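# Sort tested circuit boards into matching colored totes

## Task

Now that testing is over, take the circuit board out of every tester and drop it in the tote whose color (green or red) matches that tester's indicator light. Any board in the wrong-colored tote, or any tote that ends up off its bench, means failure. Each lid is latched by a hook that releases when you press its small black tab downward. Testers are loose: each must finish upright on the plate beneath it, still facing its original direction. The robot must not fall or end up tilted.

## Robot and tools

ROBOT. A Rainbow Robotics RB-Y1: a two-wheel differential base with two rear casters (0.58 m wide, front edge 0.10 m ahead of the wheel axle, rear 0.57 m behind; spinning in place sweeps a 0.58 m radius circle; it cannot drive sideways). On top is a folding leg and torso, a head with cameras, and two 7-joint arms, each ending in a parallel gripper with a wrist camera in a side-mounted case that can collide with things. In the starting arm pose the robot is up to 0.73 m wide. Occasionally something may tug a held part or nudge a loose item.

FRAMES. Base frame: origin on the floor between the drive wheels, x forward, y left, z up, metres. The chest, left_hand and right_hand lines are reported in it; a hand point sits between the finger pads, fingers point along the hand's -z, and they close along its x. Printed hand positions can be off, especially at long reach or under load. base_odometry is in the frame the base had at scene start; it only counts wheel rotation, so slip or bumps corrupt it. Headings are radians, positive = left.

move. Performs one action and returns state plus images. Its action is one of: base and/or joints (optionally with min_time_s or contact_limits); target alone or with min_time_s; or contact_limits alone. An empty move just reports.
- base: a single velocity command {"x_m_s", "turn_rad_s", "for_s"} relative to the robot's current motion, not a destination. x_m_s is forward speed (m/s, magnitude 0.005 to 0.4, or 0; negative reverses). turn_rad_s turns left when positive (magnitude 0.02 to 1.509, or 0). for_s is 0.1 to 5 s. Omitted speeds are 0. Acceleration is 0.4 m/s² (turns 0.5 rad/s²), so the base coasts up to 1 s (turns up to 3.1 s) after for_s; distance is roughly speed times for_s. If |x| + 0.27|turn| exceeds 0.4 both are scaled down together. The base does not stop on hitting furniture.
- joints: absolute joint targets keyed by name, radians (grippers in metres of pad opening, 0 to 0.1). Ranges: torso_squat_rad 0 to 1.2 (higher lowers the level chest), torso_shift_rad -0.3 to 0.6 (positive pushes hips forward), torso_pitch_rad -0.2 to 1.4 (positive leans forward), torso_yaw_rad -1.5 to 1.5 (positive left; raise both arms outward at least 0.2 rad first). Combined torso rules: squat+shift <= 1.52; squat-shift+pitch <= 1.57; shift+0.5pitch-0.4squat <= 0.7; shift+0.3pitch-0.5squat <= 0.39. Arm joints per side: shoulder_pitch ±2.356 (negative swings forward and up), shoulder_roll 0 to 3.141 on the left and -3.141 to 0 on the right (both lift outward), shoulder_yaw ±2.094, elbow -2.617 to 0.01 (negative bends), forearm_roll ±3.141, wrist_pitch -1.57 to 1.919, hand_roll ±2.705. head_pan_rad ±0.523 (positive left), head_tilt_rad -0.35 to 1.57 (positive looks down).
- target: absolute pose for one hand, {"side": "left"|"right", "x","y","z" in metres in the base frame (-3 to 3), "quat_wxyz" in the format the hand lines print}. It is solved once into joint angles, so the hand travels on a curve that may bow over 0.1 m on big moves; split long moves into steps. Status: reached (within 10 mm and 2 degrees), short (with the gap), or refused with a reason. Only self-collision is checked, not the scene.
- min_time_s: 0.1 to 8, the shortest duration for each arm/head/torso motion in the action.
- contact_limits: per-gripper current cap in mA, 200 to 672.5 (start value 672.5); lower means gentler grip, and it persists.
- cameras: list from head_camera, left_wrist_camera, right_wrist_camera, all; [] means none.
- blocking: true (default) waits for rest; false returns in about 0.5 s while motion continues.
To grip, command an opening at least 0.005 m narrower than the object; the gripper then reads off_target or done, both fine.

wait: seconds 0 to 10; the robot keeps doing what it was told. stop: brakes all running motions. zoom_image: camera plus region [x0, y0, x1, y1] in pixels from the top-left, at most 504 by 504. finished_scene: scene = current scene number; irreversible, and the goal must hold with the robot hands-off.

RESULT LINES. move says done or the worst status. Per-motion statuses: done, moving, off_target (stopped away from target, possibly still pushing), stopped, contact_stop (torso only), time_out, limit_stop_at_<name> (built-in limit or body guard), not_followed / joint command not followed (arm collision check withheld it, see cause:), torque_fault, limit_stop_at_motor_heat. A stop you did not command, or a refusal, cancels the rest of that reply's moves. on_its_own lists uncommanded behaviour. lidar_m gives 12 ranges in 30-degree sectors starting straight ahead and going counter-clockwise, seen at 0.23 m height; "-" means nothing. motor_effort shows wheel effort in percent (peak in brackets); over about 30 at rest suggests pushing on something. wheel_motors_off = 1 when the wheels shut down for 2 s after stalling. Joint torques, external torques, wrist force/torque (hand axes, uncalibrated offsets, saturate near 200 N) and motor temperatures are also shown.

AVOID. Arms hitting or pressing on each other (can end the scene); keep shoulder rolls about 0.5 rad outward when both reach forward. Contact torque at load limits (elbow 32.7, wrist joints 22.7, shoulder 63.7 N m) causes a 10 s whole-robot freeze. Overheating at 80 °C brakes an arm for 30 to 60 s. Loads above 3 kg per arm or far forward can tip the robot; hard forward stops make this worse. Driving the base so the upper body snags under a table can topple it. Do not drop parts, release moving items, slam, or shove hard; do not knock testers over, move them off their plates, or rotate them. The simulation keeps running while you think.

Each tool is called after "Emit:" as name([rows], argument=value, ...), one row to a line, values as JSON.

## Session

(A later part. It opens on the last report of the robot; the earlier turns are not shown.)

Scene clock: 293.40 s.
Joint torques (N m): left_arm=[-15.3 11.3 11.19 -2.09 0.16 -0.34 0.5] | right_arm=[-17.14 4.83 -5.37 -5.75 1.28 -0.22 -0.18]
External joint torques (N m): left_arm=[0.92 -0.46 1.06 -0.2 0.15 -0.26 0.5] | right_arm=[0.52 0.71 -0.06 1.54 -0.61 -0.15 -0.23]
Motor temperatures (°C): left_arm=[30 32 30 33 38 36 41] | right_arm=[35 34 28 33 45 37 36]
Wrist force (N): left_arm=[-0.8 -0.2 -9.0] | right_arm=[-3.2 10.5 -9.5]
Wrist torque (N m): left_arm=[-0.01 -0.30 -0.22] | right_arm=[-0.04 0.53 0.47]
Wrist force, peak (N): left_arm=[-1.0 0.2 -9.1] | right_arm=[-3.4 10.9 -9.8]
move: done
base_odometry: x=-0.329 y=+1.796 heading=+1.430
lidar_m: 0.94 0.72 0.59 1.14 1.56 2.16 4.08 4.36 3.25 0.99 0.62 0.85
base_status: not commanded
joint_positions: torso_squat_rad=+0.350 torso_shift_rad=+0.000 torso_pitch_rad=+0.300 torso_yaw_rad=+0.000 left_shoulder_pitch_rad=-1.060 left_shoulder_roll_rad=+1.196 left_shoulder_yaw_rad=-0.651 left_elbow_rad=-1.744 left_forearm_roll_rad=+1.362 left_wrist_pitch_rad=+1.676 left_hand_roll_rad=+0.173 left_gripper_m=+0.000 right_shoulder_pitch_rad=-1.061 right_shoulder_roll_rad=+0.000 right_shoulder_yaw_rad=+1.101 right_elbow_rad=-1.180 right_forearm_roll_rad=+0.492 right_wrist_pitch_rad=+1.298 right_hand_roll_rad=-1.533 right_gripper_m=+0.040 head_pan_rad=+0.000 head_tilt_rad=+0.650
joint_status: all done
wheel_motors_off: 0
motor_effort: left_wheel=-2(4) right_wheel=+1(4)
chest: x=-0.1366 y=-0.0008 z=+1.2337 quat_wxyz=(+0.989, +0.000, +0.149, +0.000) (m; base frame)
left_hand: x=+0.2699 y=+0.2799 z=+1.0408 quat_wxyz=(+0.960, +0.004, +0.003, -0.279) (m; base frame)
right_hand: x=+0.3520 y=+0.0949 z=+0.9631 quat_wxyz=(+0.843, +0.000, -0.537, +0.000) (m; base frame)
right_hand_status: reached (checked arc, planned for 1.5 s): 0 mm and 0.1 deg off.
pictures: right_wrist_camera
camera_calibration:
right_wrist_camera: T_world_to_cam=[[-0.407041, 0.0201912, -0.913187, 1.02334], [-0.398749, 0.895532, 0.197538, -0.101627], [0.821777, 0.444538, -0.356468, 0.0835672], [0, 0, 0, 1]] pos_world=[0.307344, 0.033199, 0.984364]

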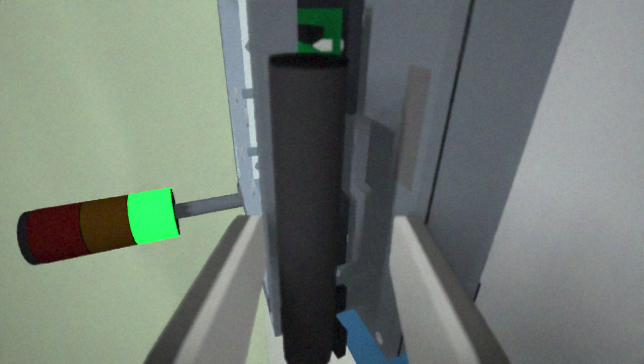

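Emit:
move(target={"side": "right", "x": 0.376, "y": 0.095, "z": 1.045, "quat_wxyz": [0.887, 0, -0.462, 0]}, min_time_s=2, cameras=["head_camera"])

Emit:
move(target={"side": "right", "x": 0.437, "y": 0.095, "z": 1.106, "quat_wxyz": [0.94, 0, -0.342, 0]}, min_time_s=2, cameras=["head_camera", "left_wrist_camera"])

Scene clock: 310.40 s.
Joint torques (N m): left_arm=[-15.23 11.37 10.96 -2.09 0.18 -0.34 0.41] | right_arm=[-21.25 -0.36 -7.51 -7.68 2.08 -0.5 0.43]
External joint torques (N m): left_arm=[1 -0.39 0.83 -0.21 0.17 -0.26 0.41] | right_arm=[-1.26 -1.96 -1.68 -0.1 0.38 0.13 0.38]
Motor temperatures (°C): left_arm=[30 32 30 33 38 36 41] | right_arm=[36 33 28 33 45 37 36]
Wrist force (N): left_arm=[-0.7 -0.2 -8.9] | right_arm=[-6.2 12.5 -12.1]
Wrist torque (N m): left_arm=[0.01 -0.27 -0.22] | right_arm=[-0.02 0.58 0.40]
Wrist force, peak (N): left_arm=[-0.9 -0.4 -9.3] | right_arm=[-6.5 12.9 -12.0]
move: done
base_odometry: x=-0.329 y=+1.796 heading=+1.430
lidar_m: 0.94 0.72 0.59 1.14 1.56 2.16 4.07 4.36 3.25 0.99 0.61 0.85
base_status: not commanded
joint_positions: torso_squat_rad=+0.350 torso_shift_rad=+0.000 torso_pitch_rad=+0.300 torso_yaw_rad=+0.000 left_shoulder_pitch_rad=-1.060 left_shoulder_roll_rad=+1.196 left_shoulder_yaw_rad=-0.651 left_elbow_rad=-1.744 left_forearm_roll_rad=+1.362 left_wrist_pitch_rad=+1.676 left_hand_roll_rad=+0.173 left_gripper_m=+0.000 right_shoulder_pitch_rad=-1.208 right_shoulder_roll_rad=-0.021 right_shoulder_yaw_rad=+0.840 right_elbow_rad=-1.342 right_forearm_roll_rad=+0.200 right_wrist_pitch_rad=+1.465 right_hand_roll_rad=-1.192 right_gripper_m=+0.040 head_pan_rad=+0.000 head_tilt_rad=+0.650
joint_status: all done
wheel_motors_off: 0
motor_effort: left_wheel=-2(4) right_wheel=+3(4)
chest: x=-0.1366 y=-0.0008 z=+1.2337 quat_wxyz=(+0.989, +0.000, +0.149, +0.000) (m; base frame)
left_hand: x=+0.2699 y=+0.2799 z=+1.0407 quat_wxyz=(+0.960, +0.004, +0.003, -0.279) (m; base frame)
right_hand: x=+0.3756 y=+0.0953 z=+1.0446 quat_wxyz=(+0.887, +0.000, -0.462, +0.000) (m; base frame)
right_hand_status: reached (checked arc, planned for 2.0 s): 1 mm and 0.1 deg off.
pictures: head_camera
camera_calibration:
head_camera: T_world_to_cam=[[0.0310284, -0.998755, 0.0390557, -0.0561851], [-0.789069, -0.0484612, -0.61239, 0.882865], [0.61352, -0.0118161, -0.78959, 1.09349], [0, 0, 0, 1]] pos_world=[0.0275055, -0.000409648, 1.40626]

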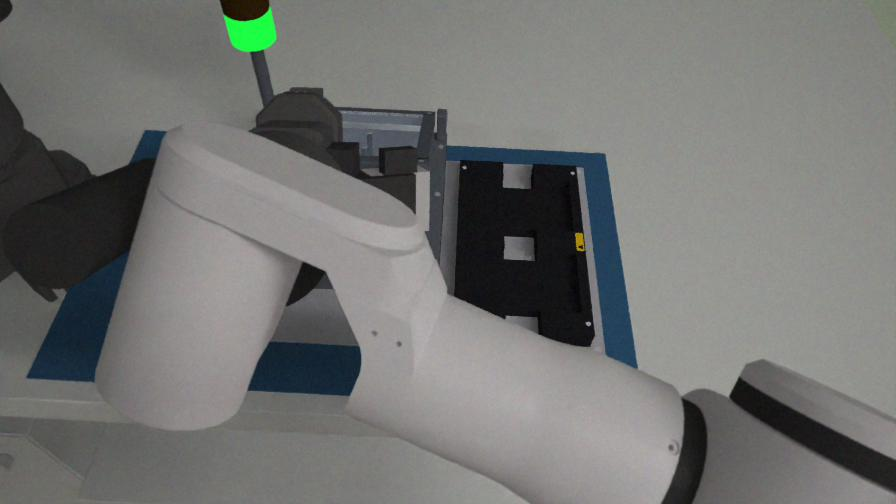

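Scene clock: 312.73 s.
Joint torques (N m): left_arm=[-15.16 11.52 10.86 -2.19 0.23 -0.41 0.36] | right_arm=[-25.34 -2.5 -5.71 -6.59 1.16 -1.81 0.31]
External joint torques (N m): left_arm=[1.07 -0.25 0.72 -0.31 0.22 -0.33 0.36] | right_arm=[-0.8 2.8 -1.3 0.48 -0.1 -1.03 0.27]
Motor temperatures (°C): left_arm=[30 32 30 33 38 36 41] | right_arm=[36 33 28 33 45 37 36]
Wrist force (N): left_arm=[-1.0 -0.2 -8.7] | right_arm=[-4.9 9.3 -11.7]
Wrist torque (N m): left_arm=[0.02 -0.32 -0.21] | right_arm=[-0.08 0.61 0.47]
Wrist force, peak (N): left_arm=[-0.9 0.1 -9.1] | right_arm=[-6.1 12.7 -13.5]
move: done
base_odometry: x=-0.329 y=+1.796 heading=+1.430
lidar_m: 0.94 0.72 0.59 1.14 1.56 2.16 4.08 4.36 3.25 0.99 0.62 0.85
base_status: not commanded
joint_positions: torso_squat_rad=+0.350 torso_shift_rad=+0.000 torso_pitch_rad=+0.300 torso_yaw_rad=+0.000 left_shoulder_pitch_rad=-1.060 left_shoulder_roll_rad=+1.196 left_shoulder_yaw_rad=-0.651 left_elbow_rad=-1.744 left_forearm_roll_rad=+1.362 left_wrist_pitch_rad=+1.676 left_hand_roll_rad=+0.173 left_gripper_m=+0.000 right_shoulder_pitch_rad=-1.641 right_shoulder_roll_rad=-0.001 right_shoulder_yaw_rad=+0.587 right_elbow_rad=-0.834 right_forearm_roll_rad=-0.236 right_wrist_pitch_rad=+1.412 right_hand_roll_rad=-0.945 right_gripper_m=+0.040 head_pan_rad=+0.000 head_tilt_rad=+0.650
joint_status: all done
wheel_motors_off: 0
motor_effort: left_wheel=-2(4) right_wheel=+2(3)
chest: x=-0.1366 y=-0.0008 z=+1.2337 quat_wxyz=(+0.989, +0.000, +0.149, +0.000) (m; base frame)
left_hand: x=+0.2699 y=+0.2798 z=+1.0407 quat_wxyz=(+0.960, +0.004, +0.003, -0.279) (m; base frame)
right_hand: x=+0.4371 y=+0.0944 z=+1.1058 quat_wxyz=(+0.940, +0.000, -0.342, +0.000) (m; base frame)
right_hand_status: reached (checked arc, planned for 2.0 s): 1 mm and 0.0 deg off.
pictures: head_camera, left_wrist_camera
camera_calibration:
head_camera: T_world_to_cam=[[0.0310173, -0.998755, 0.0390581, -0.0561906], [-0.789059, -0.0484541, -0.612403, 0.882871], [0.613534, -0.011824, -0.78958, 1.09349], [0, 0, 0, 1]] pos_world=[0.0274867, -0.000412553, 1.40627]
left_wrist_camera: T_world_to_cam=[[0.851949, -0.523241, -0.0200391, -0.0639919], [-0.449874, -0.751003, 0.483329, -0.13717], [-0.267947, -0.402757, -0.875209, 1.16492], [0, 0, 0, 1]] pos_world=[0.304945, 0.33268, 1.08456]

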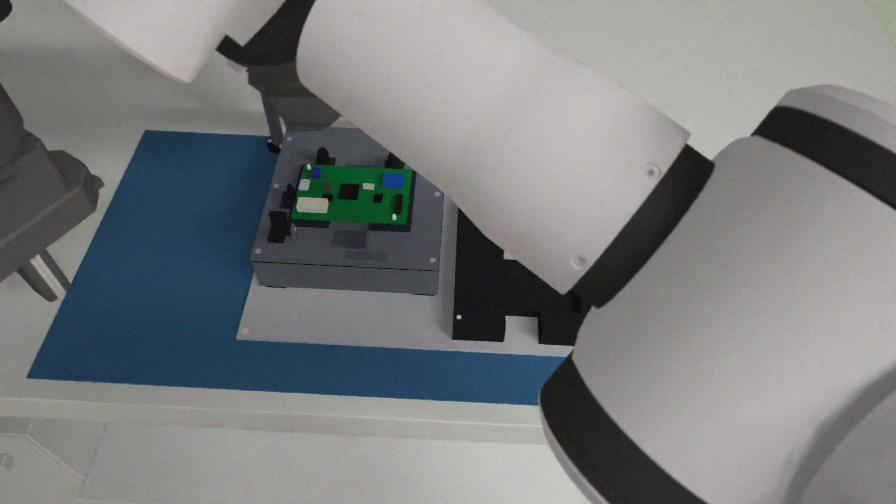

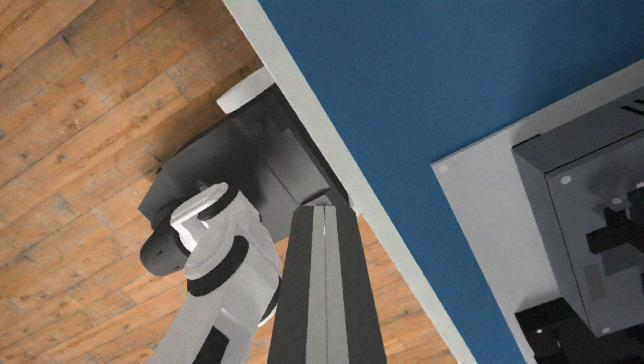

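Emit:
move(target={"side": "right", "x": 0.52, "y": 0.095, "z": 1.131, "quat_wxyz": [0.976, 0, -0.216, 0]}, min_time_s=2, cameras=["right_wrist_camera"])

Emit:
move(target={"side": "right", "x": 0.565, "y": 0.095, "z": 1.126, "quat_wxyz": [0.976, 0, -0.216, 0]}, min_time_s=2, cameras=["head_camera", "right_wrist_camera"])

Scene clock: 318.57 s.
Joint torques (N m): left_arm=[-15.3 11.43 10.97 -2.02 0.23 -0.37 0.39] | right_arm=[-25.38 -2.7 -6.01 -6.55 1.18 -1.81 0.22]
External joint torques (N m): left_arm=[0.93 -0.33 0.84 -0.14 0.22 -0.29 0.39] | right_arm=[-0.83 2.6 -1.6 0.52 -0.08 -1.02 0.19]
Motor temperatures (°C): left_arm=[30 32 30 33 38 36 41] | right_arm=[36 33 28 33 45 37 36]
Wrist force (N): left_arm=[-0.9 -0.1 -8.6] | right_arm=[-4.8 9.1 -12.1]
Wrist torque (N m): left_arm=[0.02 -0.30 -0.22] | right_arm=[-0.07 0.61 0.45]
Wrist force, peak (N): left_arm=[-1.3 -0.5 -9.1] | right_arm=[-4.7 9.5 -12.0]
move: refused
base_odometry: x=-0.329 y=+1.796 heading=+1.430
lidar_m: 0.94 0.72 0.59 1.14 1.55 2.16 4.08 4.36 3.24 0.99 0.61 0.85
base_status: not commanded
joint_positions: torso_squat_rad=+0.350 torso_shift_rad=+0.000 torso_pitch_rad=+0.300 torso_yaw_rad=+0.000 left_shoulder_pitch_rad=-1.060 left_shoulder_roll_rad=+1.196 left_shoulder_yaw_rad=-0.651 left_elbow_rad=-1.744 left_forearm_roll_rad=+1.362 left_wrist_pitch_rad=+1.676 left_hand_roll_rad=+0.173 left_gripper_m=+0.000 right_shoulder_pitch_rad=-1.641 right_shoulder_roll_rad=-0.001 right_shoulder_yaw_rad=+0.587 right_elbow_rad=-0.834 right_forearm_roll_rad=-0.236 right_wrist_pitch_rad=+1.412 right_hand_roll_rad=-0.945 right_gripper_m=+0.040 head_pan_rad=+0.000 head_tilt_rad=+0.650
joint_status: not commanded
wheel_motors_off: 0
motor_effort: left_wheel=-4(4) right_wheel=+2(3)
chest: x=-0.1366 y=-0.0008 z=+1.2337 quat_wxyz=(+0.989, +0.000, +0.149, +0.000) (m; base frame)
left_hand: x=+0.2699 y=+0.2798 z=+1.0407 quat_wxyz=(+0.960, +0.004, +0.003, -0.279) (m; base frame)
right_hand: x=+0.4371 y=+0.0944 z=+1.1058 quat_wxyz=(+0.940, +0.000, -0.342, +0.000) (m; base frame)
right_hand_status: refused: the posture found for that pose stands 10 mm from the chest (limit 10 mm). Nothing moved. The solve starts from where the arm stands: from another posture it may find a clear one.
pictures: right_wrist_camera
camera_calibration:
right_wrist_camera: T_world_to_cam=[[-0.754938, 0.0206876, -0.65547, 1.05534], [-0.276649, 0.896167, 0.346915, -0.31408], [0.594587, 0.443235, -0.670827, 0.511745], [0, 0, 0, 1]] pos_world=[0.405546, 0.0328131, 1.14399]

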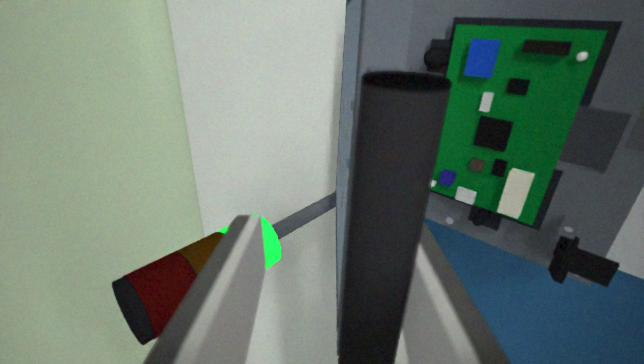

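not run: a stop that you did not command came earlier in this reply.

Emit:
move(target={"side": "right", "x": 0.515, "y": 0.08, "z": 1.128, "quat_wxyz": [0.94, 0, -0.342, 0]}, min_time_s=2, cameras=["right_wrist_camera", "head_camera"])

Emit:
move(target={"side": "right", "x": 0.555, "y": 0.08, "z": 1.123, "quat_wxyz": [0.94, 0, -0.342, 0]}, min_time_s=2, cameras=["head_camera", "right_wrist_camera"])

Scene clock: 323.53 s.
Joint torques (N m): left_arm=[-15.39 11.13 11.13 -2.09 0.19 -0.38 0.48] | right_arm=[-25.31 -2.74 -6.07 -6.64 1.17 -1.81 0.27]
External joint torques (N m): left_arm=[0.83 -0.63 0.99 -0.21 0.18 -0.3 0.48] | right_arm=[-0.76 2.56 -1.66 0.43 -0.09 -1.03 0.24]
Motor temperatures (°C): left_arm=[30 32 30 33 38 35 41] | right_arm=[36 33 28 33 45 37 36]
Wrist force (N): left_arm=[-0.9 0.0 -8.8] | right_arm=[-4.8 8.9 -11.9]
Wrist torque (N m): left_arm=[0.00 -0.30 -0.21] | right_arm=[-0.04 0.60 0.48]
Wrist force, peak (N): left_arm=[-1.0 -0.1 -9.1] | right_arm=[-4.7 9.5 -12.0]
move: refused
base_odometry: x=-0.329 y=+1.796 heading=+1.430
lidar_m: 0.94 0.73 0.59 1.13 1.56 2.16 4.08 4.36 3.25 0.99 0.62 0.86
base_status: not commanded
joint_positions: torso_squat_rad=+0.350 torso_shift_rad=+0.000 torso_pitch_rad=+0.300 torso_yaw_rad=+0.000 left_shoulder_pitch_rad=-1.060 left_shoulder_roll_rad=+1.196 left_shoulder_yaw_rad=-0.651 left_elbow_rad=-1.744 left_forearm_roll_rad=+1.362 left_wrist_pitch_rad=+1.676 left_hand_roll_rad=+0.173 left_gripper_m=+0.000 right_shoulder_pitch_rad=-1.641 right_shoulder_roll_rad=-0.001 right_shoulder_yaw_rad=+0.587 right_elbow_rad=-0.834 right_forearm_roll_rad=-0.236 right_wrist_pitch_rad=+1.412 right_hand_roll_rad=-0.945 right_gripper_m=+0.040 head_pan_rad=+0.000 head_tilt_rad=+0.650
joint_status: not commanded
wheel_motors_off: 0
motor_effort: left_wheel=-2(4) right_wheel=+2(4)
chest: x=-0.1366 y=-0.0008 z=+1.2337 quat_wxyz=(+0.989, +0.000, +0.149, +0.000) (m; base frame)
left_hand: x=+0.2699 y=+0.2798 z=+1.0407 quat_wxyz=(+0.960, +0.004, +0.003, -0.279) (m; base frame)
right_hand: x=+0.4371 y=+0.0944 z=+1.1058 quat_wxyz=(+0.940, +0.000, -0.342, +0.000) (m; base frame)
right_hand_status: refused: the posture found for that pose stands 9 mm from the chest (limit 10 mm). Nothing moved. The solve starts from where the arm stands: from another posture it may find a clear one.
pictures: head_camera, right_wrist_camera
camera_calibration:
head_camera: T_world_to_cam=[[0.0310173, -0.998755, 0.039058, -0.0561905], [-0.789059, -0.048454, -0.612403, 0.882871], [0.613534, -0.0118239, -0.78958, 1.09349], [0, 0, 0, 1]] pos_world=[0.0274867, -0.000412523, 1.40627]
right_wrist_camera: T_world_to_cam=[[-0.754938, 0.0206878, -0.65547, 1.05534], [-0.276649, 0.896167, 0.346915, -0.314081], [0.594587, 0.443235, -0.670827, 0.511745], [0, 0, 0, 1]] pos_world=[0.405546, 0.0328132, 1.14399]

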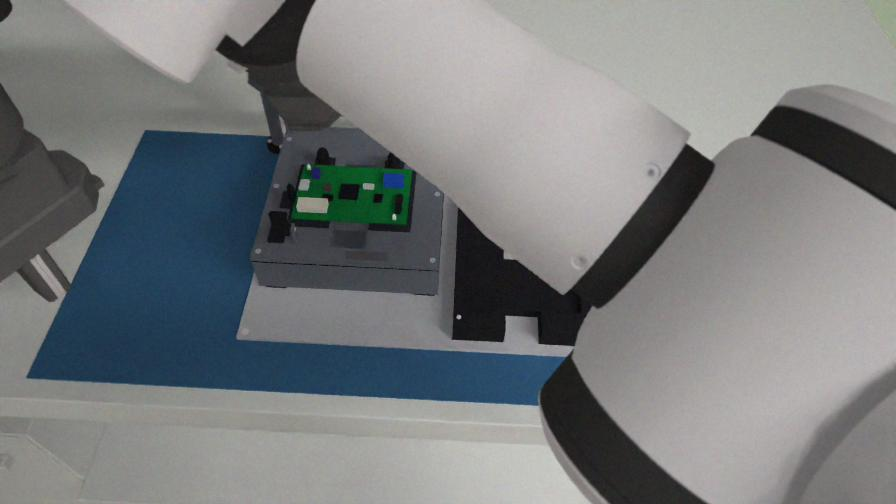

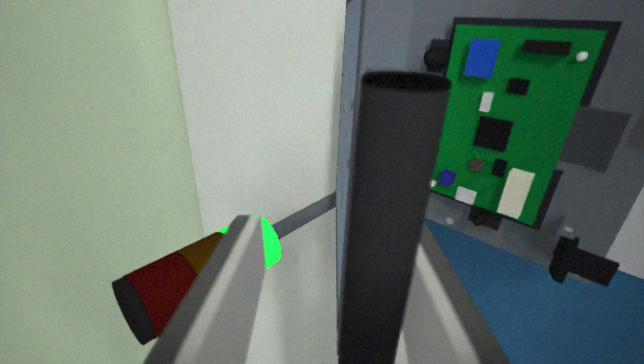

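not run: a stop that you did not command came earlier in this reply.

Emit:
move(target={"side": "right", "x": 0.5, "y": 0.065, "z": 1.13, "quat_wxyz": [0.943, 0.06, -0.32, 0.06]}, min_time_s=2, cameras=["right_wrist_camera"])

Scene clock: 333.63 s.
Joint torques (N m): left_arm=[-15.41 11.18 10.93 -2.08 0.19 -0.15 0.45] | right_arm=[-19.21 -5.36 -2.95 -4.95 -0.88 -1.77 0.16]
External joint torques (N m): left_arm=[0.82 -0.58 0.79 -0.2 0.18 -0.07 0.45] | right_arm=[7.66 3.65 -1.44 3.09 -1.56 -0.55 0.12]
Motor temperatures (°C): left_arm=[30 32 30 33 38 35 41] | right_arm=[36 33 28 33 45 37 36]
Wrist force (N): left_arm=[-1.1 -0.3 -8.9] | right_arm=[0.4 5.4 2.5]
Wrist torque (N m): left_arm=[0.04 -0.32 -0.23] | right_arm=[-0.29 0.86 0.61]
Wrist force, peak (N): left_arm=[-1.2 -0.3 -9.1] | right_arm=[11.1 37.5 39.2]
move: done
base_odometry: x=-0.329 y=+1.796 heading=+1.430
lidar_m: 0.94 0.72 0.59 1.14 1.56 2.17 4.08 4.36 3.24 0.99 0.62 0.85
base_status: not commanded
joint_positions: torso_squat_rad=+0.350 torso_shift_rad=+0.000 torso_pitch_rad=+0.299 torso_yaw_rad=+0.000 left_shoulder_pitch_rad=-1.060 left_shoulder_roll_rad=+1.196 left_shoulder_yaw_rad=-0.651 left_elbow_rad=-1.744 left_forearm_roll_rad=+1.362 left_wrist_pitch_rad=+1.676 left_hand_roll_rad=+0.173 left_gripper_m=+0.000 right_shoulder_pitch_rad=-1.863 right_shoulder_roll_rad=-0.047 right_shoulder_yaw_rad=+0.370 right_elbow_rad=-0.327 right_forearm_roll_rad=-0.443 right_wrist_pitch_rad=+1.071 right_hand_roll_rad=-0.510 right_gripper_m=+0.040 head_pan_rad=+0.000 head_tilt_rad=+0.650
joint_status: all done
wheel_motors_off: 0
motor_effort: left_wheel=-2(6) right_wheel=+5(7)
chest: x=-0.1371 y=-0.0009 z=+1.2337 quat_wxyz=(+0.989, +0.001, +0.149, +0.000) (m; base frame)
left_hand: x=+0.2696 y=+0.2797 z=+1.0412 quat_wxyz=(+0.960, +0.004, +0.002, -0.279) (m; base frame)
right_hand: x=+0.4995 y=+0.0644 z=+1.1319 quat_wxyz=(+0.941, +0.062, -0.326, +0.060) (m; base frame)
right_hand_status: reached (checked arc, planned for 2.0 s): 2 mm and 0.7 deg off.
pictures: right_wrist_camera
camera_calibration:
right_wrist_camera: T_world_to_cam=[[-0.77299, -0.0505851, -0.632399, 1.10759], [-0.398496, 0.814346, 0.421949, -0.297769], [0.493647, 0.57817, -0.649639, 0.523254], [0, 0, 0, 1]] pos_world=[0.479193, -0.00401543, 1.16601]

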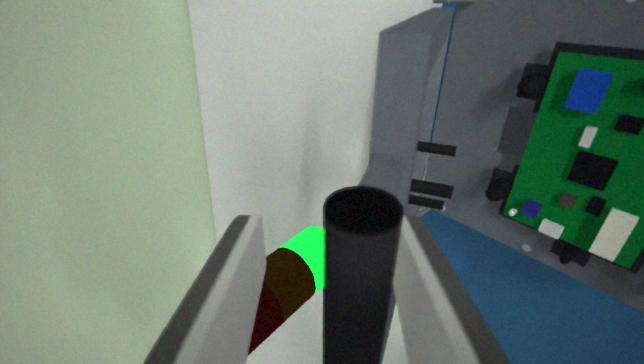

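Emit:
move(base={"x_m_s": 0.06, "for_s": 1.1}, cameras=["right_wrist_camera", "head_camera"])

Scene clock: 343.40 s.
Joint torques (N m): left_arm=[-15.18 11.05 10.51 -1.9 0.26 -0.2 0.41] | right_arm=[-21.29 -9.68 -0.8 -5.27 1.6 -1.67 0.1]
External joint torques (N m): left_arm=[1.04 -0.71 0.38 -0.02 0.25 -0.12 0.41] | right_arm=[5.57 -0.68 0.7 2.79 0.93 -0.46 0.07]
Motor temperatures (°C): left_arm=[30 32 30 33 38 35 41] | right_arm=[36 34 28 33 45 37 36]
Wrist force (N): left_arm=[-1.1 -0.2 -8.6] | right_arm=[-1.7 13.7 -5.4]
Wrist torque (N m): left_arm=[0.02 -0.33 -0.21] | right_arm=[-0.10 1.61 0.20]
Wrist force, peak (N): left_arm=[-1.1 0.1 -9.2] | right_arm=[13.7 22.4 15.1]
move: done
base_odometry: x=-0.320 y=+1.862 heading=+1.430
lidar_m: 0.88 0.72 0.56 0.97 1.55 2.16 4.14 4.36 3.25 1.00 0.59 0.85
base_status: done (sent for 1.1 of 1.1 s)
joint_positions: torso_squat_rad=+0.350 torso_shift_rad=+0.000 torso_pitch_rad=+0.300 torso_yaw_rad=+0.000 left_shoulder_pitch_rad=-1.060 left_shoulder_roll_rad=+1.196 left_shoulder_yaw_rad=-0.651 left_elbow_rad=-1.744 left_forearm_roll_rad=+1.362 left_wrist_pitch_rad=+1.676 left_hand_roll_rad=+0.173 left_gripper_m=+0.000 right_shoulder_pitch_rad=-1.863 right_shoulder_roll_rad=-0.046 right_shoulder_yaw_rad=+0.370 right_elbow_rad=-0.327 right_forearm_roll_rad=-0.443 right_wrist_pitch_rad=+1.071 right_hand_roll_rad=-0.510 right_gripper_m=+0.040 head_pan_rad=+0.000 head_tilt_rad=+0.650
joint_status: not commanded
wheel_motors_off: 0
motor_effort: left_wheel=-1(20) right_wheel=+1(25)
chest: x=-0.1368 y=-0.0007 z=+1.2337 quat_wxyz=(+0.989, +0.000, +0.149, +0.000) (m; base frame)
left_hand: x=+0.2698 y=+0.2799 z=+1.0409 quat_wxyz=(+0.960, +0.004, +0.003, -0.279) (m; base frame)
right_hand: x=+0.4992 y=+0.0653 z=+1.1309 quat_wxyz=(+0.942, +0.062, -0.325, +0.061) (m; base frame)
pictures: head_camera, right_wrist_camera
camera_calibration:
head_camera: T_world_to_cam=[[0.0310491, -0.998753, 0.0390918, -0.0561947], [-0.788851, -0.0485039, -0.612667, 0.883094], [0.6138, -0.0118149, -0.789373, 1.0934], [0, 0, 0, 1]] pos_world=[0.0272429, -0.000372707, 1.40634]
right_wrist_camera: T_world_to_cam=[[-0.77415, -0.0509403, -0.630949, 1.10582], [-0.398519, 0.813646, 0.423277, -0.299645], [0.491807, 0.579125, -0.650185, 0.523713], [0, 0, 0, 1]] pos_world=[0.479091, -0.0031593, 1.16506]

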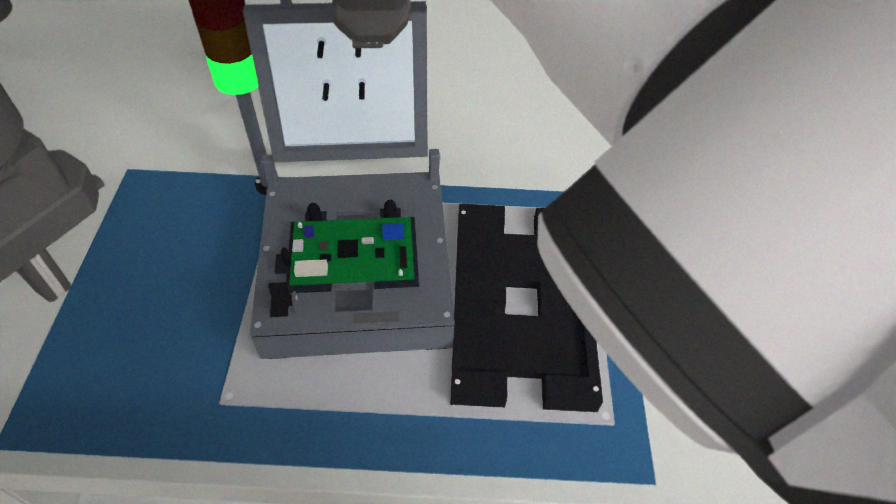

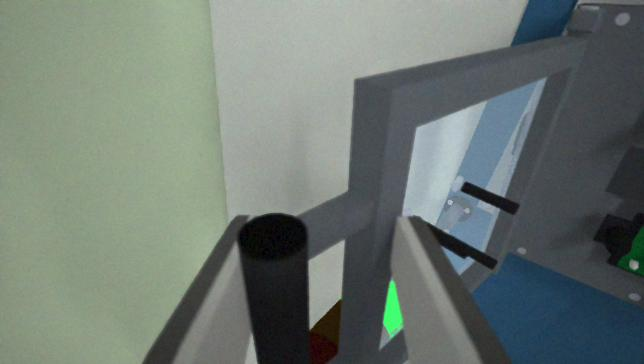

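Emit:
move(target={"side": "right", "x": 0.44, "y": 0.05, "z": 1.21, "quat_wxyz": [0.943, 0.06, -0.32, 0.06]}, min_time_s=1.5, cameras=["head_camera"])

Emit:
move(target={"side": "right", "x": 0.30, "y": -0.3, "z": 1.12, "quat_wxyz": [1, 0, 0, 0]}, cameras=["head_camera", "right_wrist_camera"])

Emit:
zoom_image(camera="head_camera", region=[230, 160, 470, 360])

Scene clock: 354.97 s.
Joint torques (N m): left_arm=[-15.22 11.08 10.63 -1.89 0.18 -0.17 0.41] | right_arm=[-22.26 -7.5 -4.48 -6.24 0.74 -1.24 -0.14]
External joint torques (N m): left_arm=[1 -0.68 0.49 -0.01 0.17 -0.09 0.41] | right_arm=[2.99 -0.6 0.81 0.57 -0.12 -0.14 -0.18]
Motor temperatures (°C): left_arm=[30 32 30 33 38 35 41] | right_arm=[36 34 28 33 45 37 36]
Wrist force (N): left_arm=[-0.7 -0.3 -8.9] | right_arm=[-1.7 10.1 -11.7]
Wrist torque (N m): left_arm=[0.02 -0.27 -0.23] | right_arm=[-0.01 0.63 0.46]
Wrist force, peak (N): left_arm=[-0.9 -0.2 -9.3] | right_arm=[23.1 25.2 6.7]
move: done
base_odometry: x=-0.320 y=+1.862 heading=+1.430
lidar_m: 0.87 0.71 0.56 0.97 1.55 2.16 4.14 4.35 3.25 1.00 0.60 0.85
base_status: not commanded
joint_positions: torso_squat_rad=+0.350 torso_shift_rad=+0.000 torso_pitch_rad=+0.300 torso_yaw_rad=+0.000 left_shoulder_pitch_rad=-1.060 left_shoulder_roll_rad=+1.196 left_shoulder_yaw_rad=-0.651 left_elbow_rad=-1.744 left_forearm_roll_rad=+1.362 left_wrist_pitch_rad=+1.676 left_hand_roll_rad=+0.173 left_gripper_m=+0.000 right_shoulder_pitch_rad=-1.673 right_shoulder_roll_rad=-0.196 right_shoulder_yaw_rad=+0.375 right_elbow_rad=-1.112 right_forearm_roll_rad=-0.428 right_wrist_pitch_rad=+1.623 right_hand_roll_rad=-0.675 right_gripper_m=+0.040 head_pan_rad=+0.000 head_tilt_rad=+0.650
joint_status: all done
wheel_motors_off: 0
motor_effort: left_wheel=-2(3) right_wheel=+2(4)
chest: x=-0.1366 y=-0.0008 z=+1.2337 quat_wxyz=(+0.989, +0.000, +0.149, +0.000) (m; base frame)
left_hand: x=+0.2699 y=+0.2798 z=+1.0408 quat_wxyz=(+0.960, +0.004, +0.003, -0.279) (m; base frame)
right_hand: x=+0.4401 y=+0.0501 z=+1.2101 quat_wxyz=(+0.944, +0.060, -0.320, +0.060) (m; base frame)
right_hand_status: reached (checked arc, planned for 1.5 s): 0 mm and 0.0 deg off.
pictures: head_camera
camera_calibration:
head_camera: T_world_to_cam=[[0.031016, -0.998756, 0.0390485, -0.056182], [-0.789024, -0.0484479, -0.61245, 0.882922], [0.613579, -0.0118145, -0.789545, 1.09347], [0, 0, 0, 1]] pos_world=[0.0274594, -0.000417635, 1.40628]

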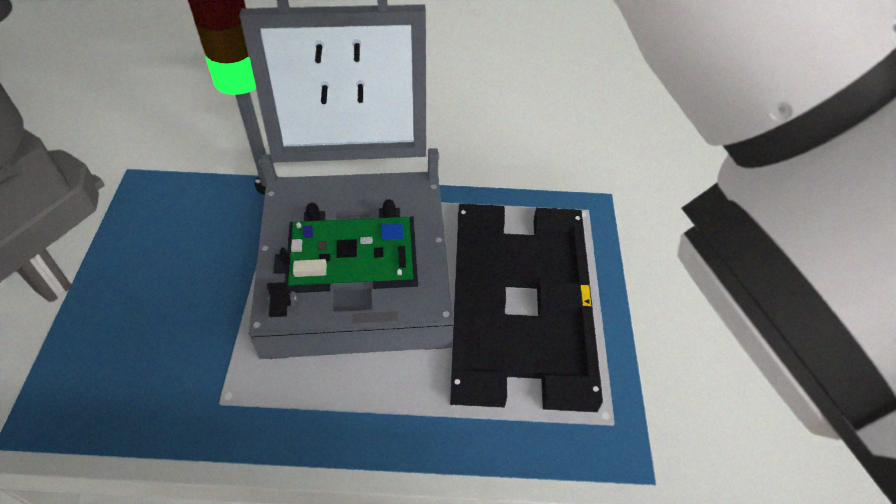

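Scene clock: 356.83 s.
Joint torques (N m): left_arm=[-15.47 11.14 10.66 -1.84 0.25 -0.17 0.49] | right_arm=[-17.02 -7.86 -10.14 1.06 0.37 -0.29 0.28]
External joint torques (N m): left_arm=[0.75 -0.62 0.52 0.05 0.25 -0.08 0.48] | right_arm=[1.67 1.23 0.34 -0.62 0.12 -0.27 0.28]
Motor temperatures (°C): left_arm=[30 32 30 33 38 35 41] | right_arm=[36 34 28 33 45 37 36]
Wrist force (N): left_arm=[-0.9 -0.1 -8.8] | right_arm=[2.3 10.8 -12.8]
Wrist torque (N m): left_arm=[0.00 -0.31 -0.22] | right_arm=[-0.06 0.86 0.52]
Wrist force, peak (N): left_arm=[-1.1 -0.3 -9.2] | right_arm=[2.2 10.7 -13.1]
move: done
base_odometry: x=-0.320 y=+1.862 heading=+1.430
lidar_m: 0.87 0.72 0.57 0.96 1.56 2.16 4.14 4.35 3.25 1.00 0.60 0.85
base_status: not commanded
joint_positions: torso_squat_rad=+0.350 torso_shift_rad=+0.000 torso_pitch_rad=+0.300 torso_yaw_rad=+0.000 left_shoulder_pitch_rad=-1.060 left_shoulder_roll_rad=+1.196 left_shoulder_yaw_rad=-0.651 left_elbow_rad=-1.744 left_forearm_roll_rad=+1.362 left_wrist_pitch_rad=+1.676 left_hand_roll_rad=+0.173 left_gripper_m=+0.000 right_shoulder_pitch_rad=-1.672 right_shoulder_roll_rad=-1.389 right_shoulder_yaw_rad=+1.269 right_elbow_rad=-1.556 right_forearm_roll_rad=-1.752 right_wrist_pitch_rad=+1.523 right_hand_roll_rad=-0.609 right_gripper_m=+0.040 head_pan_rad=+0.000 head_tilt_rad=+0.650
joint_status: all done
wheel_motors_off: 0
motor_effort: left_wheel=-3(3) right_wheel=+1(4)
chest: x=-0.1367 y=-0.0008 z=+1.2337 quat_wxyz=(+0.989, +0.001, +0.149, +0.000) (m; base frame)
left_hand: x=+0.2699 y=+0.2798 z=+1.0408 quat_wxyz=(+0.960, +0.004, +0.003, -0.279) (m; base frame)
right_hand: x=+0.3000 y=-0.3001 z=+1.1203 quat_wxyz=(+1.000, +0.000, +0.000, +0.000) (m; base frame)
right_hand_status: reached (checked arc, planned for 1.5 s): 0 mm and 0.1 deg off.
pictures: head_camera, right_wrist_camera
camera_calibration:
head_camera: T_world_to_cam=[[0.0309432, -0.998759, 0.0390191, -0.056192], [-0.789032, -0.0483723, -0.612445, 0.882911], [0.613573, -0.0118363, -0.789549, 1.09347], [0, 0, 0, 1]] pos_world=[0.0274579, -0.000471159, 1.40628]
right_wrist_camera: T_world_to_cam=[[-0.99966, 0.0202202, -0.0164587, 0.326894], [0.0107909, 0.895557, 0.444817, -0.199593], [0.023734, 0.444488, -0.89547, 1.20111], [0, 0, 0, 1]] pos_world=[0.300429, -0.361744, 1.16972]

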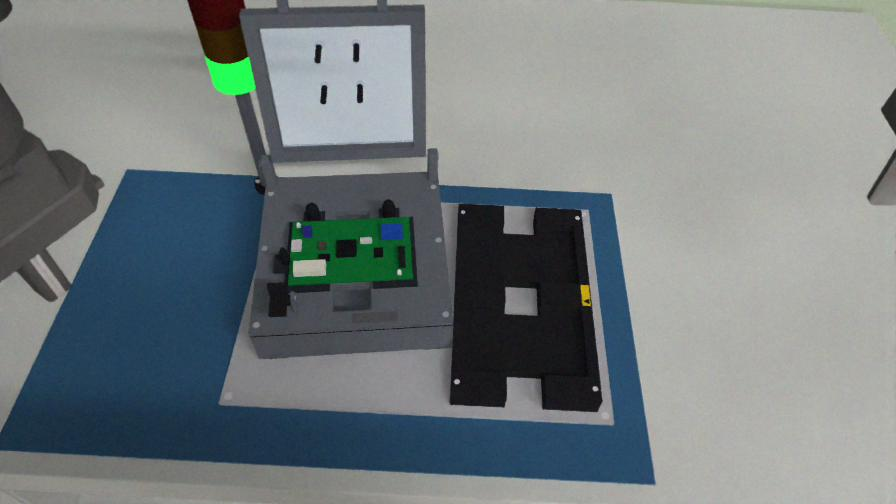

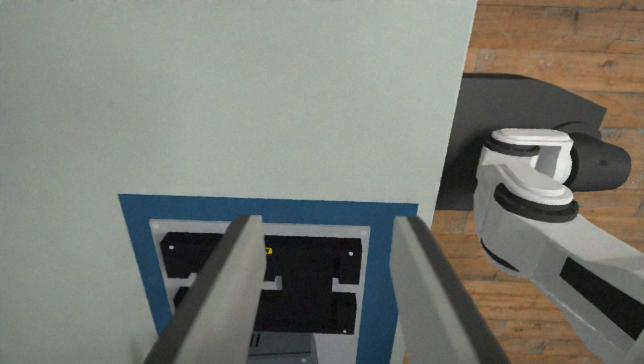

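Scaled by 2.100 from the camera's 896x504 image, which has a finer 1280x720 frame.

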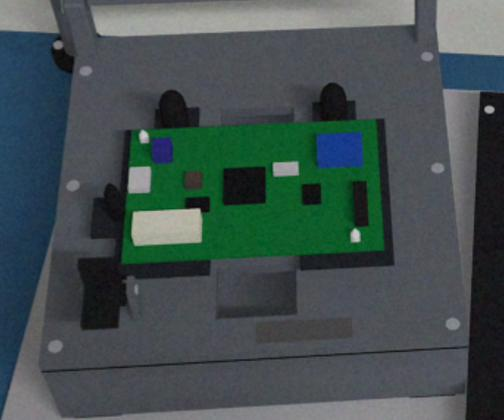

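Emit:
move(joints={"left_gripper_m": 0.08}, cameras=[])

Emit:
move(target={"side": "left", "x": 0.36, "y": 0.13, "z": 1.05, "quat_wxyz": [1, 0, 0, 0]}, cameras=["left_wrist_camera", "head_camera"])

Scene clock: 368.80 s.
Joint torques (N m): left_arm=[-15.51 11.22 10.6 -1.77 0.2 -0.19 0.43] | right_arm=[-17.1 -7.57 -10.06 1.18 0.31 -0.3 0.24]
External joint torques (N m): left_arm=[0.71 -0.54 0.47 0.12 0.2 -0.11 0.43] | right_arm=[1.59 1.52 0.42 -0.49 0.06 -0.28 0.24]
Motor temperatures (°C): left_arm=[29 32 30 33 38 35 41] | right_arm=[36 34 28 33 45 37 36]
Wrist force (N): left_arm=[-0.9 -0.1 -8.7] | right_arm=[2.4 10.9 -12.9]
Wrist torque (N m): left_arm=[0.00 -0.31 -0.23] | right_arm=[-0.07 0.86 0.53]
Wrist force, peak (N): left_arm=[-1.1 -0.2 -9.1] | right_arm=[2.7 10.9 -13.0]
move: done
base_odometry: x=-0.320 y=+1.862 heading=+1.430
lidar_m: 0.87 0.72 0.56 0.97 1.56 2.15 4.15 4.35 3.25 1.00 0.59 0.85
base_status: not commanded
joint_positions: torso_squat_rad=+0.350 torso_shift_rad=+0.000 torso_pitch_rad=+0.300 torso_yaw_rad=+0.000 left_shoulder_pitch_rad=-1.060 left_shoulder_roll_rad=+1.196 left_shoulder_yaw_rad=-0.651 left_elbow_rad=-1.744 left_forearm_roll_rad=+1.362 left_wrist_pitch_rad=+1.676 left_hand_roll_rad=+0.173 left_gripper_m=+0.080 right_shoulder_pitch_rad=-1.672 right_shoulder_roll_rad=-1.389 right_shoulder_yaw_rad=+1.269 right_elbow_rad=-1.556 right_forearm_roll_rad=-1.752 right_wrist_pitch_rad=+1.523 right_hand_roll_rad=-0.609 right_gripper_m=+0.040 head_pan_rad=+0.000 head_tilt_rad=+0.650
joint_status: all done
wheel_motors_off: 0
motor_effort: left_wheel=-1(3) right_wheel=+4(4)
chest: x=-0.1366 y=-0.0008 z=+1.2337 quat_wxyz=(+0.989, +0.001, +0.149, +0.000) (m; base frame)
left_hand: x=+0.2699 y=+0.2798 z=+1.0408 quat_wxyz=(+0.960, +0.004, +0.003, -0.279) (m; base frame)
right_hand: x=+0.3000 y=-0.3001 z=+1.1203 quat_wxyz=(+1.000, +0.000, +0.000, +0.000) (m; base frame)
pictures: none
No camera images: "cameras" was empty.

Scene clock: 370.07 s.
Joint torques (N m): left_arm=[-21.05 8 7.13 -2.33 0.19 0.2 -0.28] | right_arm=[-17.19 -7.78 -10.1 1.79 0.15 -0.21 0.23]
External joint torques (N m): left_arm=[1.8 -0.05 -1 1.13 0.17 0.27 -0.28] | right_arm=[1.5 1.31 0.38 0.12 -0.11 -0.18 0.23]
Motor temperatures (°C): left_arm=[30 32 30 33 38 35 41] | right_arm=[36 34 28 33 45 37 36]
Wrist force (N): left_arm=[-0.8 0.1 -8.8] | right_arm=[2.1 10.8 -12.8]
Wrist torque (N m): left_arm=[-0.05 -0.32 -0.22] | right_arm=[-0.03 0.84 0.52]
Wrist force, peak (N): left_arm=[-0.9 0.0 -9.4] | right_arm=[2.3 11.1 -13.0]
move: done
base_odometry: x=-0.320 y=+1.862 heading=+1.430
lidar_m: 0.88 0.72 0.56 0.96 1.56 2.16 4.14 4.35 3.25 1.00 0.59 0.85
base_status: not commanded
joint_positions: torso_squat_rad=+0.350 torso_shift_rad=+0.000 torso_pitch_rad=+0.300 torso_yaw_rad=+0.000 left_shoulder_pitch_rad=-1.477 left_shoulder_roll_rad=+0.651 left_shoulder_yaw_rad=-0.781 left_elbow_rad=-1.137 left_forearm_roll_rad=+1.183 left_wrist_pitch_rad=+1.746 left_hand_roll_rad=+0.729 left_gripper_m=+0.080 right_shoulder_pitch_rad=-1.672 right_shoulder_roll_rad=-1.389 right_shoulder_yaw_rad=+1.269 right_elbow_rad=-1.556 right_forearm_roll_rad=-1.752 right_wrist_pitch_rad=+1.523 right_hand_roll_rad=-0.609 right_gripper_m=+0.040 head_pan_rad=+0.000 head_tilt_rad=+0.650
joint_status: all done
wheel_motors_off: 0
motor_effort: left_wheel=-1(3) right_wheel=+2(3)
chest: x=-0.1366 y=-0.0008 z=+1.2337 quat_wxyz=(+0.989, +0.000, +0.149, +0.000) (m; base frame)
left_hand: x=+0.3600 y=+0.1298 z=+1.0502 quat_wxyz=(+1.000, +0.000, -0.001, +0.000) (m; base frame)
left_hand_status: reached (checked arc, planned for 0.9 s): 0 mm and 0.1 deg off.
right_hand: x=+0.3000 y=-0.3000 z=+1.1202 quat_wxyz=(+1.000, +0.000, +0.000, +0.000) (m; base frame)
pictures: head_camera, left_wrist_camera
camera_calibration:
head_camera: T_world_to_cam=[[0.030944, -0.998758, 0.0390492, -0.0562123], [-0.789061, -0.0483907, -0.612405, 0.882882], [0.613535, -0.011862, -0.789579, 1.09348], [0, 0, 0, 1]] pos_world=[0.0274991, -0.000448322, 1.40627]
left_wrist_camera: T_world_to_cam=[[0.99982, 0.0153571, -0.0111812, -0.351496], [0.0188638, -0.872049, 0.489054, -0.372888], [-0.00224013, -0.489177, -0.872182, 1.04929], [0, 0, 0, 1]] pos_world=[0.360818, 0.193509, 1.0936]

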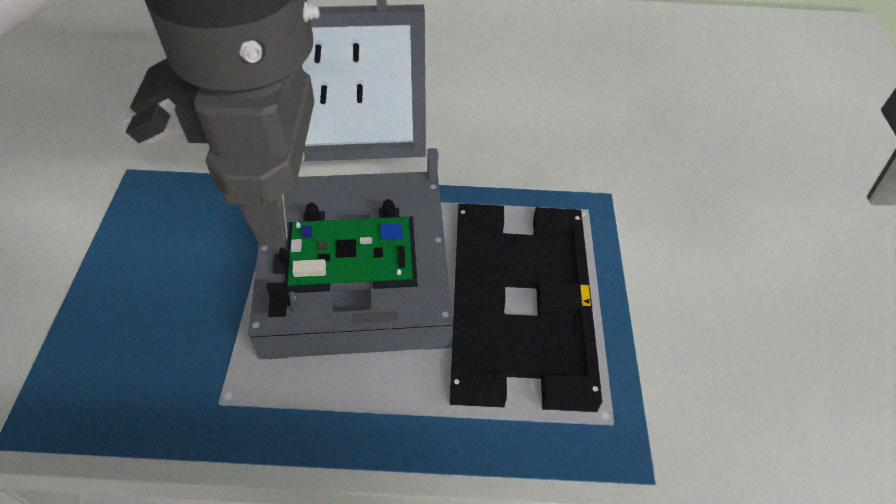

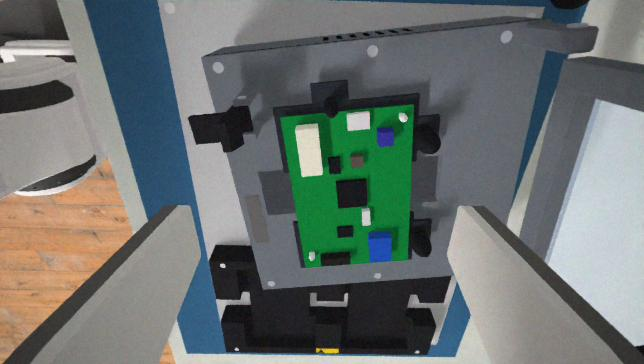

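Emit:
move(target={"side": "left", "x": 0.377, "y": 0.096, "z": 1.0, "quat_wxyz": [0.9982, 0, 0, 0.0595]}, cameras=["left_wrist_camera", "head_camera"])

Scene clock: 384.43 s.
Joint torques (N m): left_arm=[-23.05 7.15 5.68 -2.99 0.16 0.03 0.32] | right_arm=[-17.16 -7.87 -10.07 1.69 0.15 -0.17 0.17]
External joint torques (N m): left_arm=[0.75 -0.28 -0.78 0.94 0.13 0.1 0.32] | right_arm=[1.52 1.21 0.41 0.02 -0.11 -0.15 0.17]
Motor temperatures (°C): left_arm=[30 32 30 33 38 35 41] | right_arm=[36 34 29 33 45 37 36]
Wrist force (N): left_arm=[-1.1 0.5 -8.8] | right_arm=[2.4 10.6 -13.0]
Wrist torque (N m): left_arm=[-0.07 -0.31 -0.21] | right_arm=[-0.03 0.87 0.51]
Wrist force, peak (N): left_arm=[-1.6 0.0 -9.5] | right_arm=[2.4 10.9 -13.1]
move: done
base_odometry: x=-0.320 y=+1.862 heading=+1.430
lidar_m: 0.87 0.72 0.56 0.98 1.55 2.16 4.14 4.35 3.25 1.00 0.59 0.86
base_status: not commanded
joint_positions: torso_squat_rad=+0.350 torso_shift_rad=+0.000 torso_pitch_rad=+0.300 torso_yaw_rad=+0.000 left_shoulder_pitch_rad=-1.510 left_shoulder_roll_rad=+0.467 left_shoulder_yaw_rad=-0.829 left_elbow_rad=-0.844 left_forearm_roll_rad=+1.108 left_wrist_pitch_rad=+1.605 left_hand_roll_rad=+0.760 left_gripper_m=+0.080 right_shoulder_pitch_rad=-1.672 right_shoulder_roll_rad=-1.389 right_shoulder_yaw_rad=+1.269 right_elbow_rad=-1.556 right_forearm_roll_rad=-1.752 right_wrist_pitch_rad=+1.523 right_hand_roll_rad=-0.609 right_gripper_m=+0.040 head_pan_rad=+0.000 head_tilt_rad=+0.650
joint_status: all done
wheel_motors_off: 0
motor_effort: left_wheel=-2(3) right_wheel=+1(4)
chest: x=-0.1366 y=-0.0007 z=+1.2337 quat_wxyz=(+0.989, +0.000, +0.149, +0.000) (m; base frame)
left_hand: x=+0.3768 y=+0.0960 z=+1.0001 quat_wxyz=(+0.998, +0.000, -0.001, +0.060) (m; base frame)
left_hand_status: reached (checked arc, planned for 0.6 s): 0 mm and 0.1 deg off.
right_hand: x=+0.3001 y=-0.3000 z=+1.1202 quat_wxyz=(+1.000, +0.000, +0.000, +0.000) (m; base frame)
pictures: head_camera, left_wrist_camera
camera_calibration:
head_camera: T_world_to_cam=[[0.0309736, -0.998754, 0.0391243, -0.056249], [-0.78906, -0.0484602, -0.612402, 0.882878], [0.613535, -0.0119032, -0.789578, 1.09348], [0, 0, 0, 1]] pos_world=[0.0274955, -0.000378546, 1.40627]
left_wrist_camera: T_world_to_cam=[[0.990899, 0.134174, -0.0107555, -0.376828], [0.122235, -0.863503, 0.489308, -0.418208], [0.0563649, -0.486169, -0.872045, 0.966562], [0, 0, 0, 1]] pos_world=[0.370038, 0.159349, 1.04346]

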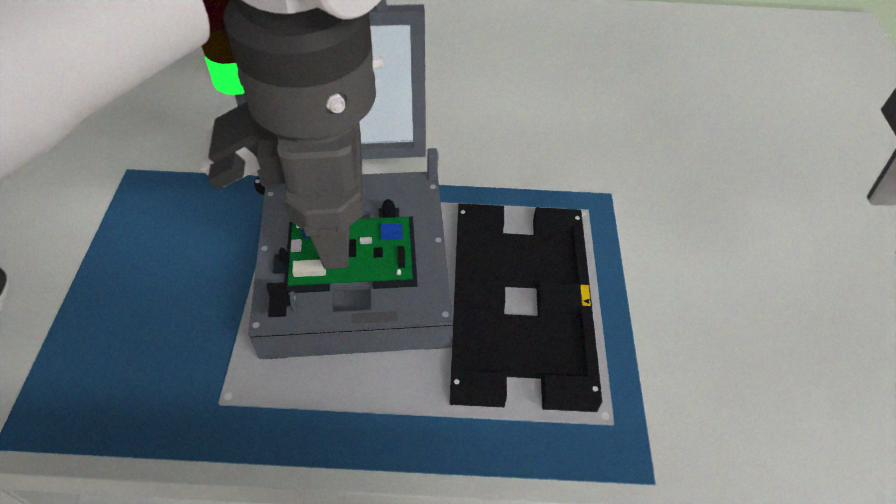

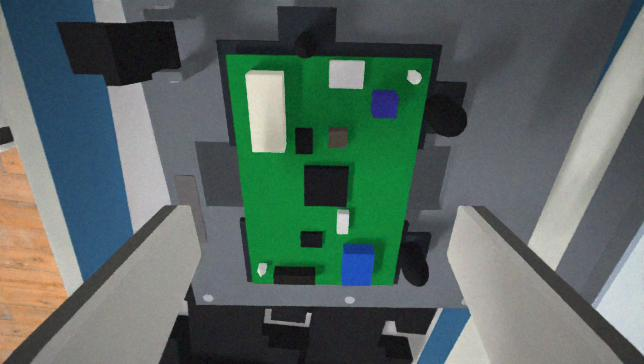

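Emit:
move(target={"side": "left", "x": 0.378, "y": 0.099, "z": 0.96, "quat_wxyz": [0.9982, 0, 0, 0.0595]}, min_time_s=1, cameras=["left_wrist_camera", "head_camera"])

Scene clock: 393.50 s.
Joint torques (N m): left_arm=[-21.56 5.36 4.56 -2.71 0.02 -0.31 -0.18] | right_arm=[-16.98 -7.78 -10.02 1.52 0.12 -0.12 0.32]
External joint torques (N m): left_arm=[2.15 -1.83 -1.18 1.29 0 -0.24 -0.18] | right_arm=[1.7 1.31 0.46 -0.16 -0.13 -0.1 0.32]
Motor temperatures (°C): left_arm=[30 32 30 33 38 35 41] | right_arm=[36 34 29 33 45 37 36]
Wrist force (N): left_arm=[-1.2 0.2 -8.7] | right_arm=[2.2 10.6 -12.9]
Wrist torque (N m): left_arm=[-0.05 -0.34 -0.24] | right_arm=[-0.03 0.85 0.51]
Wrist force, peak (N): left_arm=[-1.1 0.5 -9.3] | right_arm=[2.4 11.1 -13.0]
move: done
base_odometry: x=-0.320 y=+1.862 heading=+1.430
lidar_m: 0.88 0.72 0.56 0.97 1.55 2.15 4.14 4.36 3.25 1.00 0.59 0.85
base_status: not commanded
joint_positions: torso_squat_rad=+0.350 torso_shift_rad=+0.000 torso_pitch_rad=+0.300 torso_yaw_rad=+0.000 left_shoulder_pitch_rad=-1.471 left_shoulder_roll_rad=+0.418 left_shoulder_yaw_rad=-0.850 left_elbow_rad=-0.741 left_forearm_roll_rad=+1.082 left_wrist_pitch_rad=+1.509 left_hand_roll_rad=+0.707 left_gripper_m=+0.080 right_shoulder_pitch_rad=-1.672 right_shoulder_roll_rad=-1.389 right_shoulder_yaw_rad=+1.269 right_elbow_rad=-1.556 right_forearm_roll_rad=-1.752 right_wrist_pitch_rad=+1.523 right_hand_roll_rad=-0.609 right_gripper_m=+0.040 head_pan_rad=+0.000 head_tilt_rad=+0.650
joint_status: all done
wheel_motors_off: 0
motor_effort: left_wheel=-1(3) right_wheel=+2(4)
chest: x=-0.1366 y=-0.0007 z=+1.2337 quat_wxyz=(+0.989, +0.000, +0.149, +0.000) (m; base frame)
left_hand: x=+0.3778 y=+0.0992 z=+0.9604 quat_wxyz=(+0.998, +0.000, -0.002, +0.060) (m; base frame)
left_hand_status: reached (checked arc, planned for 1.0 s): 0 mm and 0.2 deg off.
right_hand: x=+0.3001 y=-0.3000 z=+1.1202 quat_wxyz=(+1.000, +0.000, +0.000, +0.000) (m; base frame)
pictures: head_camera, left_wrist_camera
camera_calibration:
head_camera: T_world_to_cam=[[0.0309737, -0.998754, 0.0391242, -0.0562489], [-0.78906, -0.0484602, -0.612402, 0.882878], [0.613535, -0.011903, -0.789578, 1.09348], [0, 0, 0, 1]] pos_world=[0.0274955, -0.000378663, 1.40627]
left_wrist_camera: T_world_to_cam=[[0.990878, 0.134438, -0.00930184, -0.380084], [0.121767, -0.86364, 0.489182, -0.39582], [0.0577312, -0.485853, -0.872132, 0.932983], [0, 0, 0, 1]] pos_world=[0.370952, 0.162544, 1.00378]

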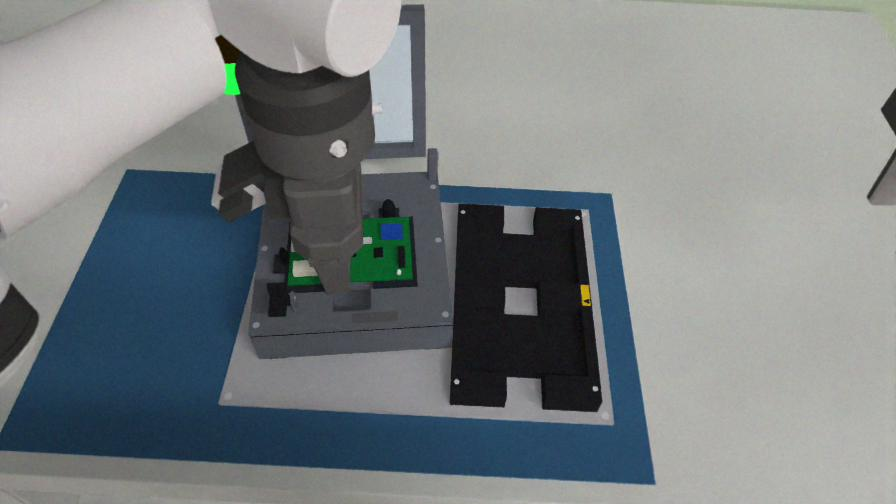

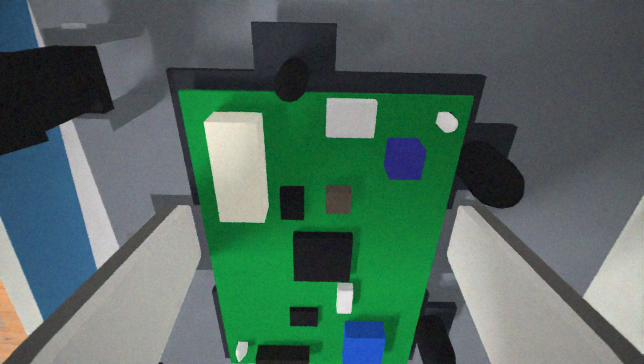

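Emit:
move(target={"side": "left", "x": 0.378, "y": 0.0985, "z": 0.949, "quat_wxyz": [0.9982, 0, 0, 0.0595]}, min_time_s=1, cameras=["left_wrist_camera"])

Scene clock: 400.03 s.
Joint torques (N m): left_arm=[-21.28 5.3 4.02 -2.7 0.08 -0.37 -0.18] | right_arm=[-17.34 -7.79 -10.07 1.65 0.13 -0.17 0.18]
External joint torques (N m): left_arm=[2.42 -1.79 -1.4 1.31 0.06 -0.3 -0.18] | right_arm=[1.35 1.29 0.41 -0.02 -0.12 -0.15 0.18]
Motor temperatures (°C): left_arm=[30 32 30 33 38 35 41] | right_arm=[36 34 29 33 45 37 36]
Wrist force (N): left_arm=[-1.3 0.3 -8.8] | right_arm=[2.6 10.8 -12.9]
Wrist torque (N m): left_arm=[-0.06 -0.35 -0.24] | right_arm=[-0.06 0.89 0.51]
Wrist force, peak (N): left_arm=[-1.4 0.5 -9.2] | right_arm=[1.9 10.9 -13.2]
move: done
base_odometry: x=-0.320 y=+1.862 heading=+1.430
lidar_m: 0.88 0.72 0.56 0.96 1.55 2.16 4.14 4.35 3.24 1.00 0.60 0.85
base_status: not commanded
joint_positions: torso_squat_rad=+0.350 torso_shift_rad=+0.000 torso_pitch_rad=+0.300 torso_yaw_rad=+0.000 left_shoulder_pitch_rad=-1.467 left_shoulder_roll_rad=+0.396 left_shoulder_yaw_rad=-0.855 left_elbow_rad=-0.698 left_forearm_roll_rad=+1.076 left_wrist_pitch_rad=+1.481 left_hand_roll_rad=+0.688 left_gripper_m=+0.080 right_shoulder_pitch_rad=-1.672 right_shoulder_roll_rad=-1.389 right_shoulder_yaw_rad=+1.269 right_elbow_rad=-1.556 right_forearm_roll_rad=-1.752 right_wrist_pitch_rad=+1.523 right_hand_roll_rad=-0.609 right_gripper_m=+0.040 head_pan_rad=+0.000 head_tilt_rad=+0.650
joint_status: all done
wheel_motors_off: 0
motor_effort: left_wheel=-2(4) right_wheel=+2(3)
chest: x=-0.1366 y=-0.0007 z=+1.2337 quat_wxyz=(+0.989, +0.000, +0.149, +0.000) (m; base frame)
left_hand: x=+0.3777 y=+0.0988 z=+0.9496 quat_wxyz=(+0.998, +0.000, -0.001, +0.060) (m; base frame)
left_hand_status: reached (checked arc, planned for 1.0 s): 1 mm and 0.1 deg off.
right_hand: x=+0.3001 y=-0.3000 z=+1.1202 quat_wxyz=(+1.000, +0.000, +0.000, +0.000) (m; base frame)
pictures: left_wrist_camera
camera_calibration:
left_wrist_camera: T_world_to_cam=[[0.990893, 0.134261, -0.0102442, -0.379099], [0.122096, -0.863817, 0.488787, -0.390665], [0.0567758, -0.485586, -0.872343, 0.923972], [0, 0, 0, 1]] pos_world=[0.370885, 0.162104, 0.993089]

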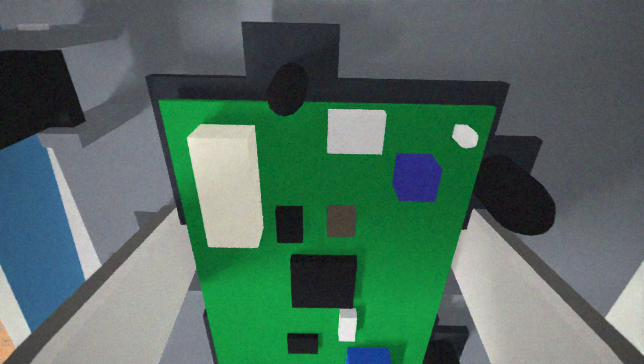

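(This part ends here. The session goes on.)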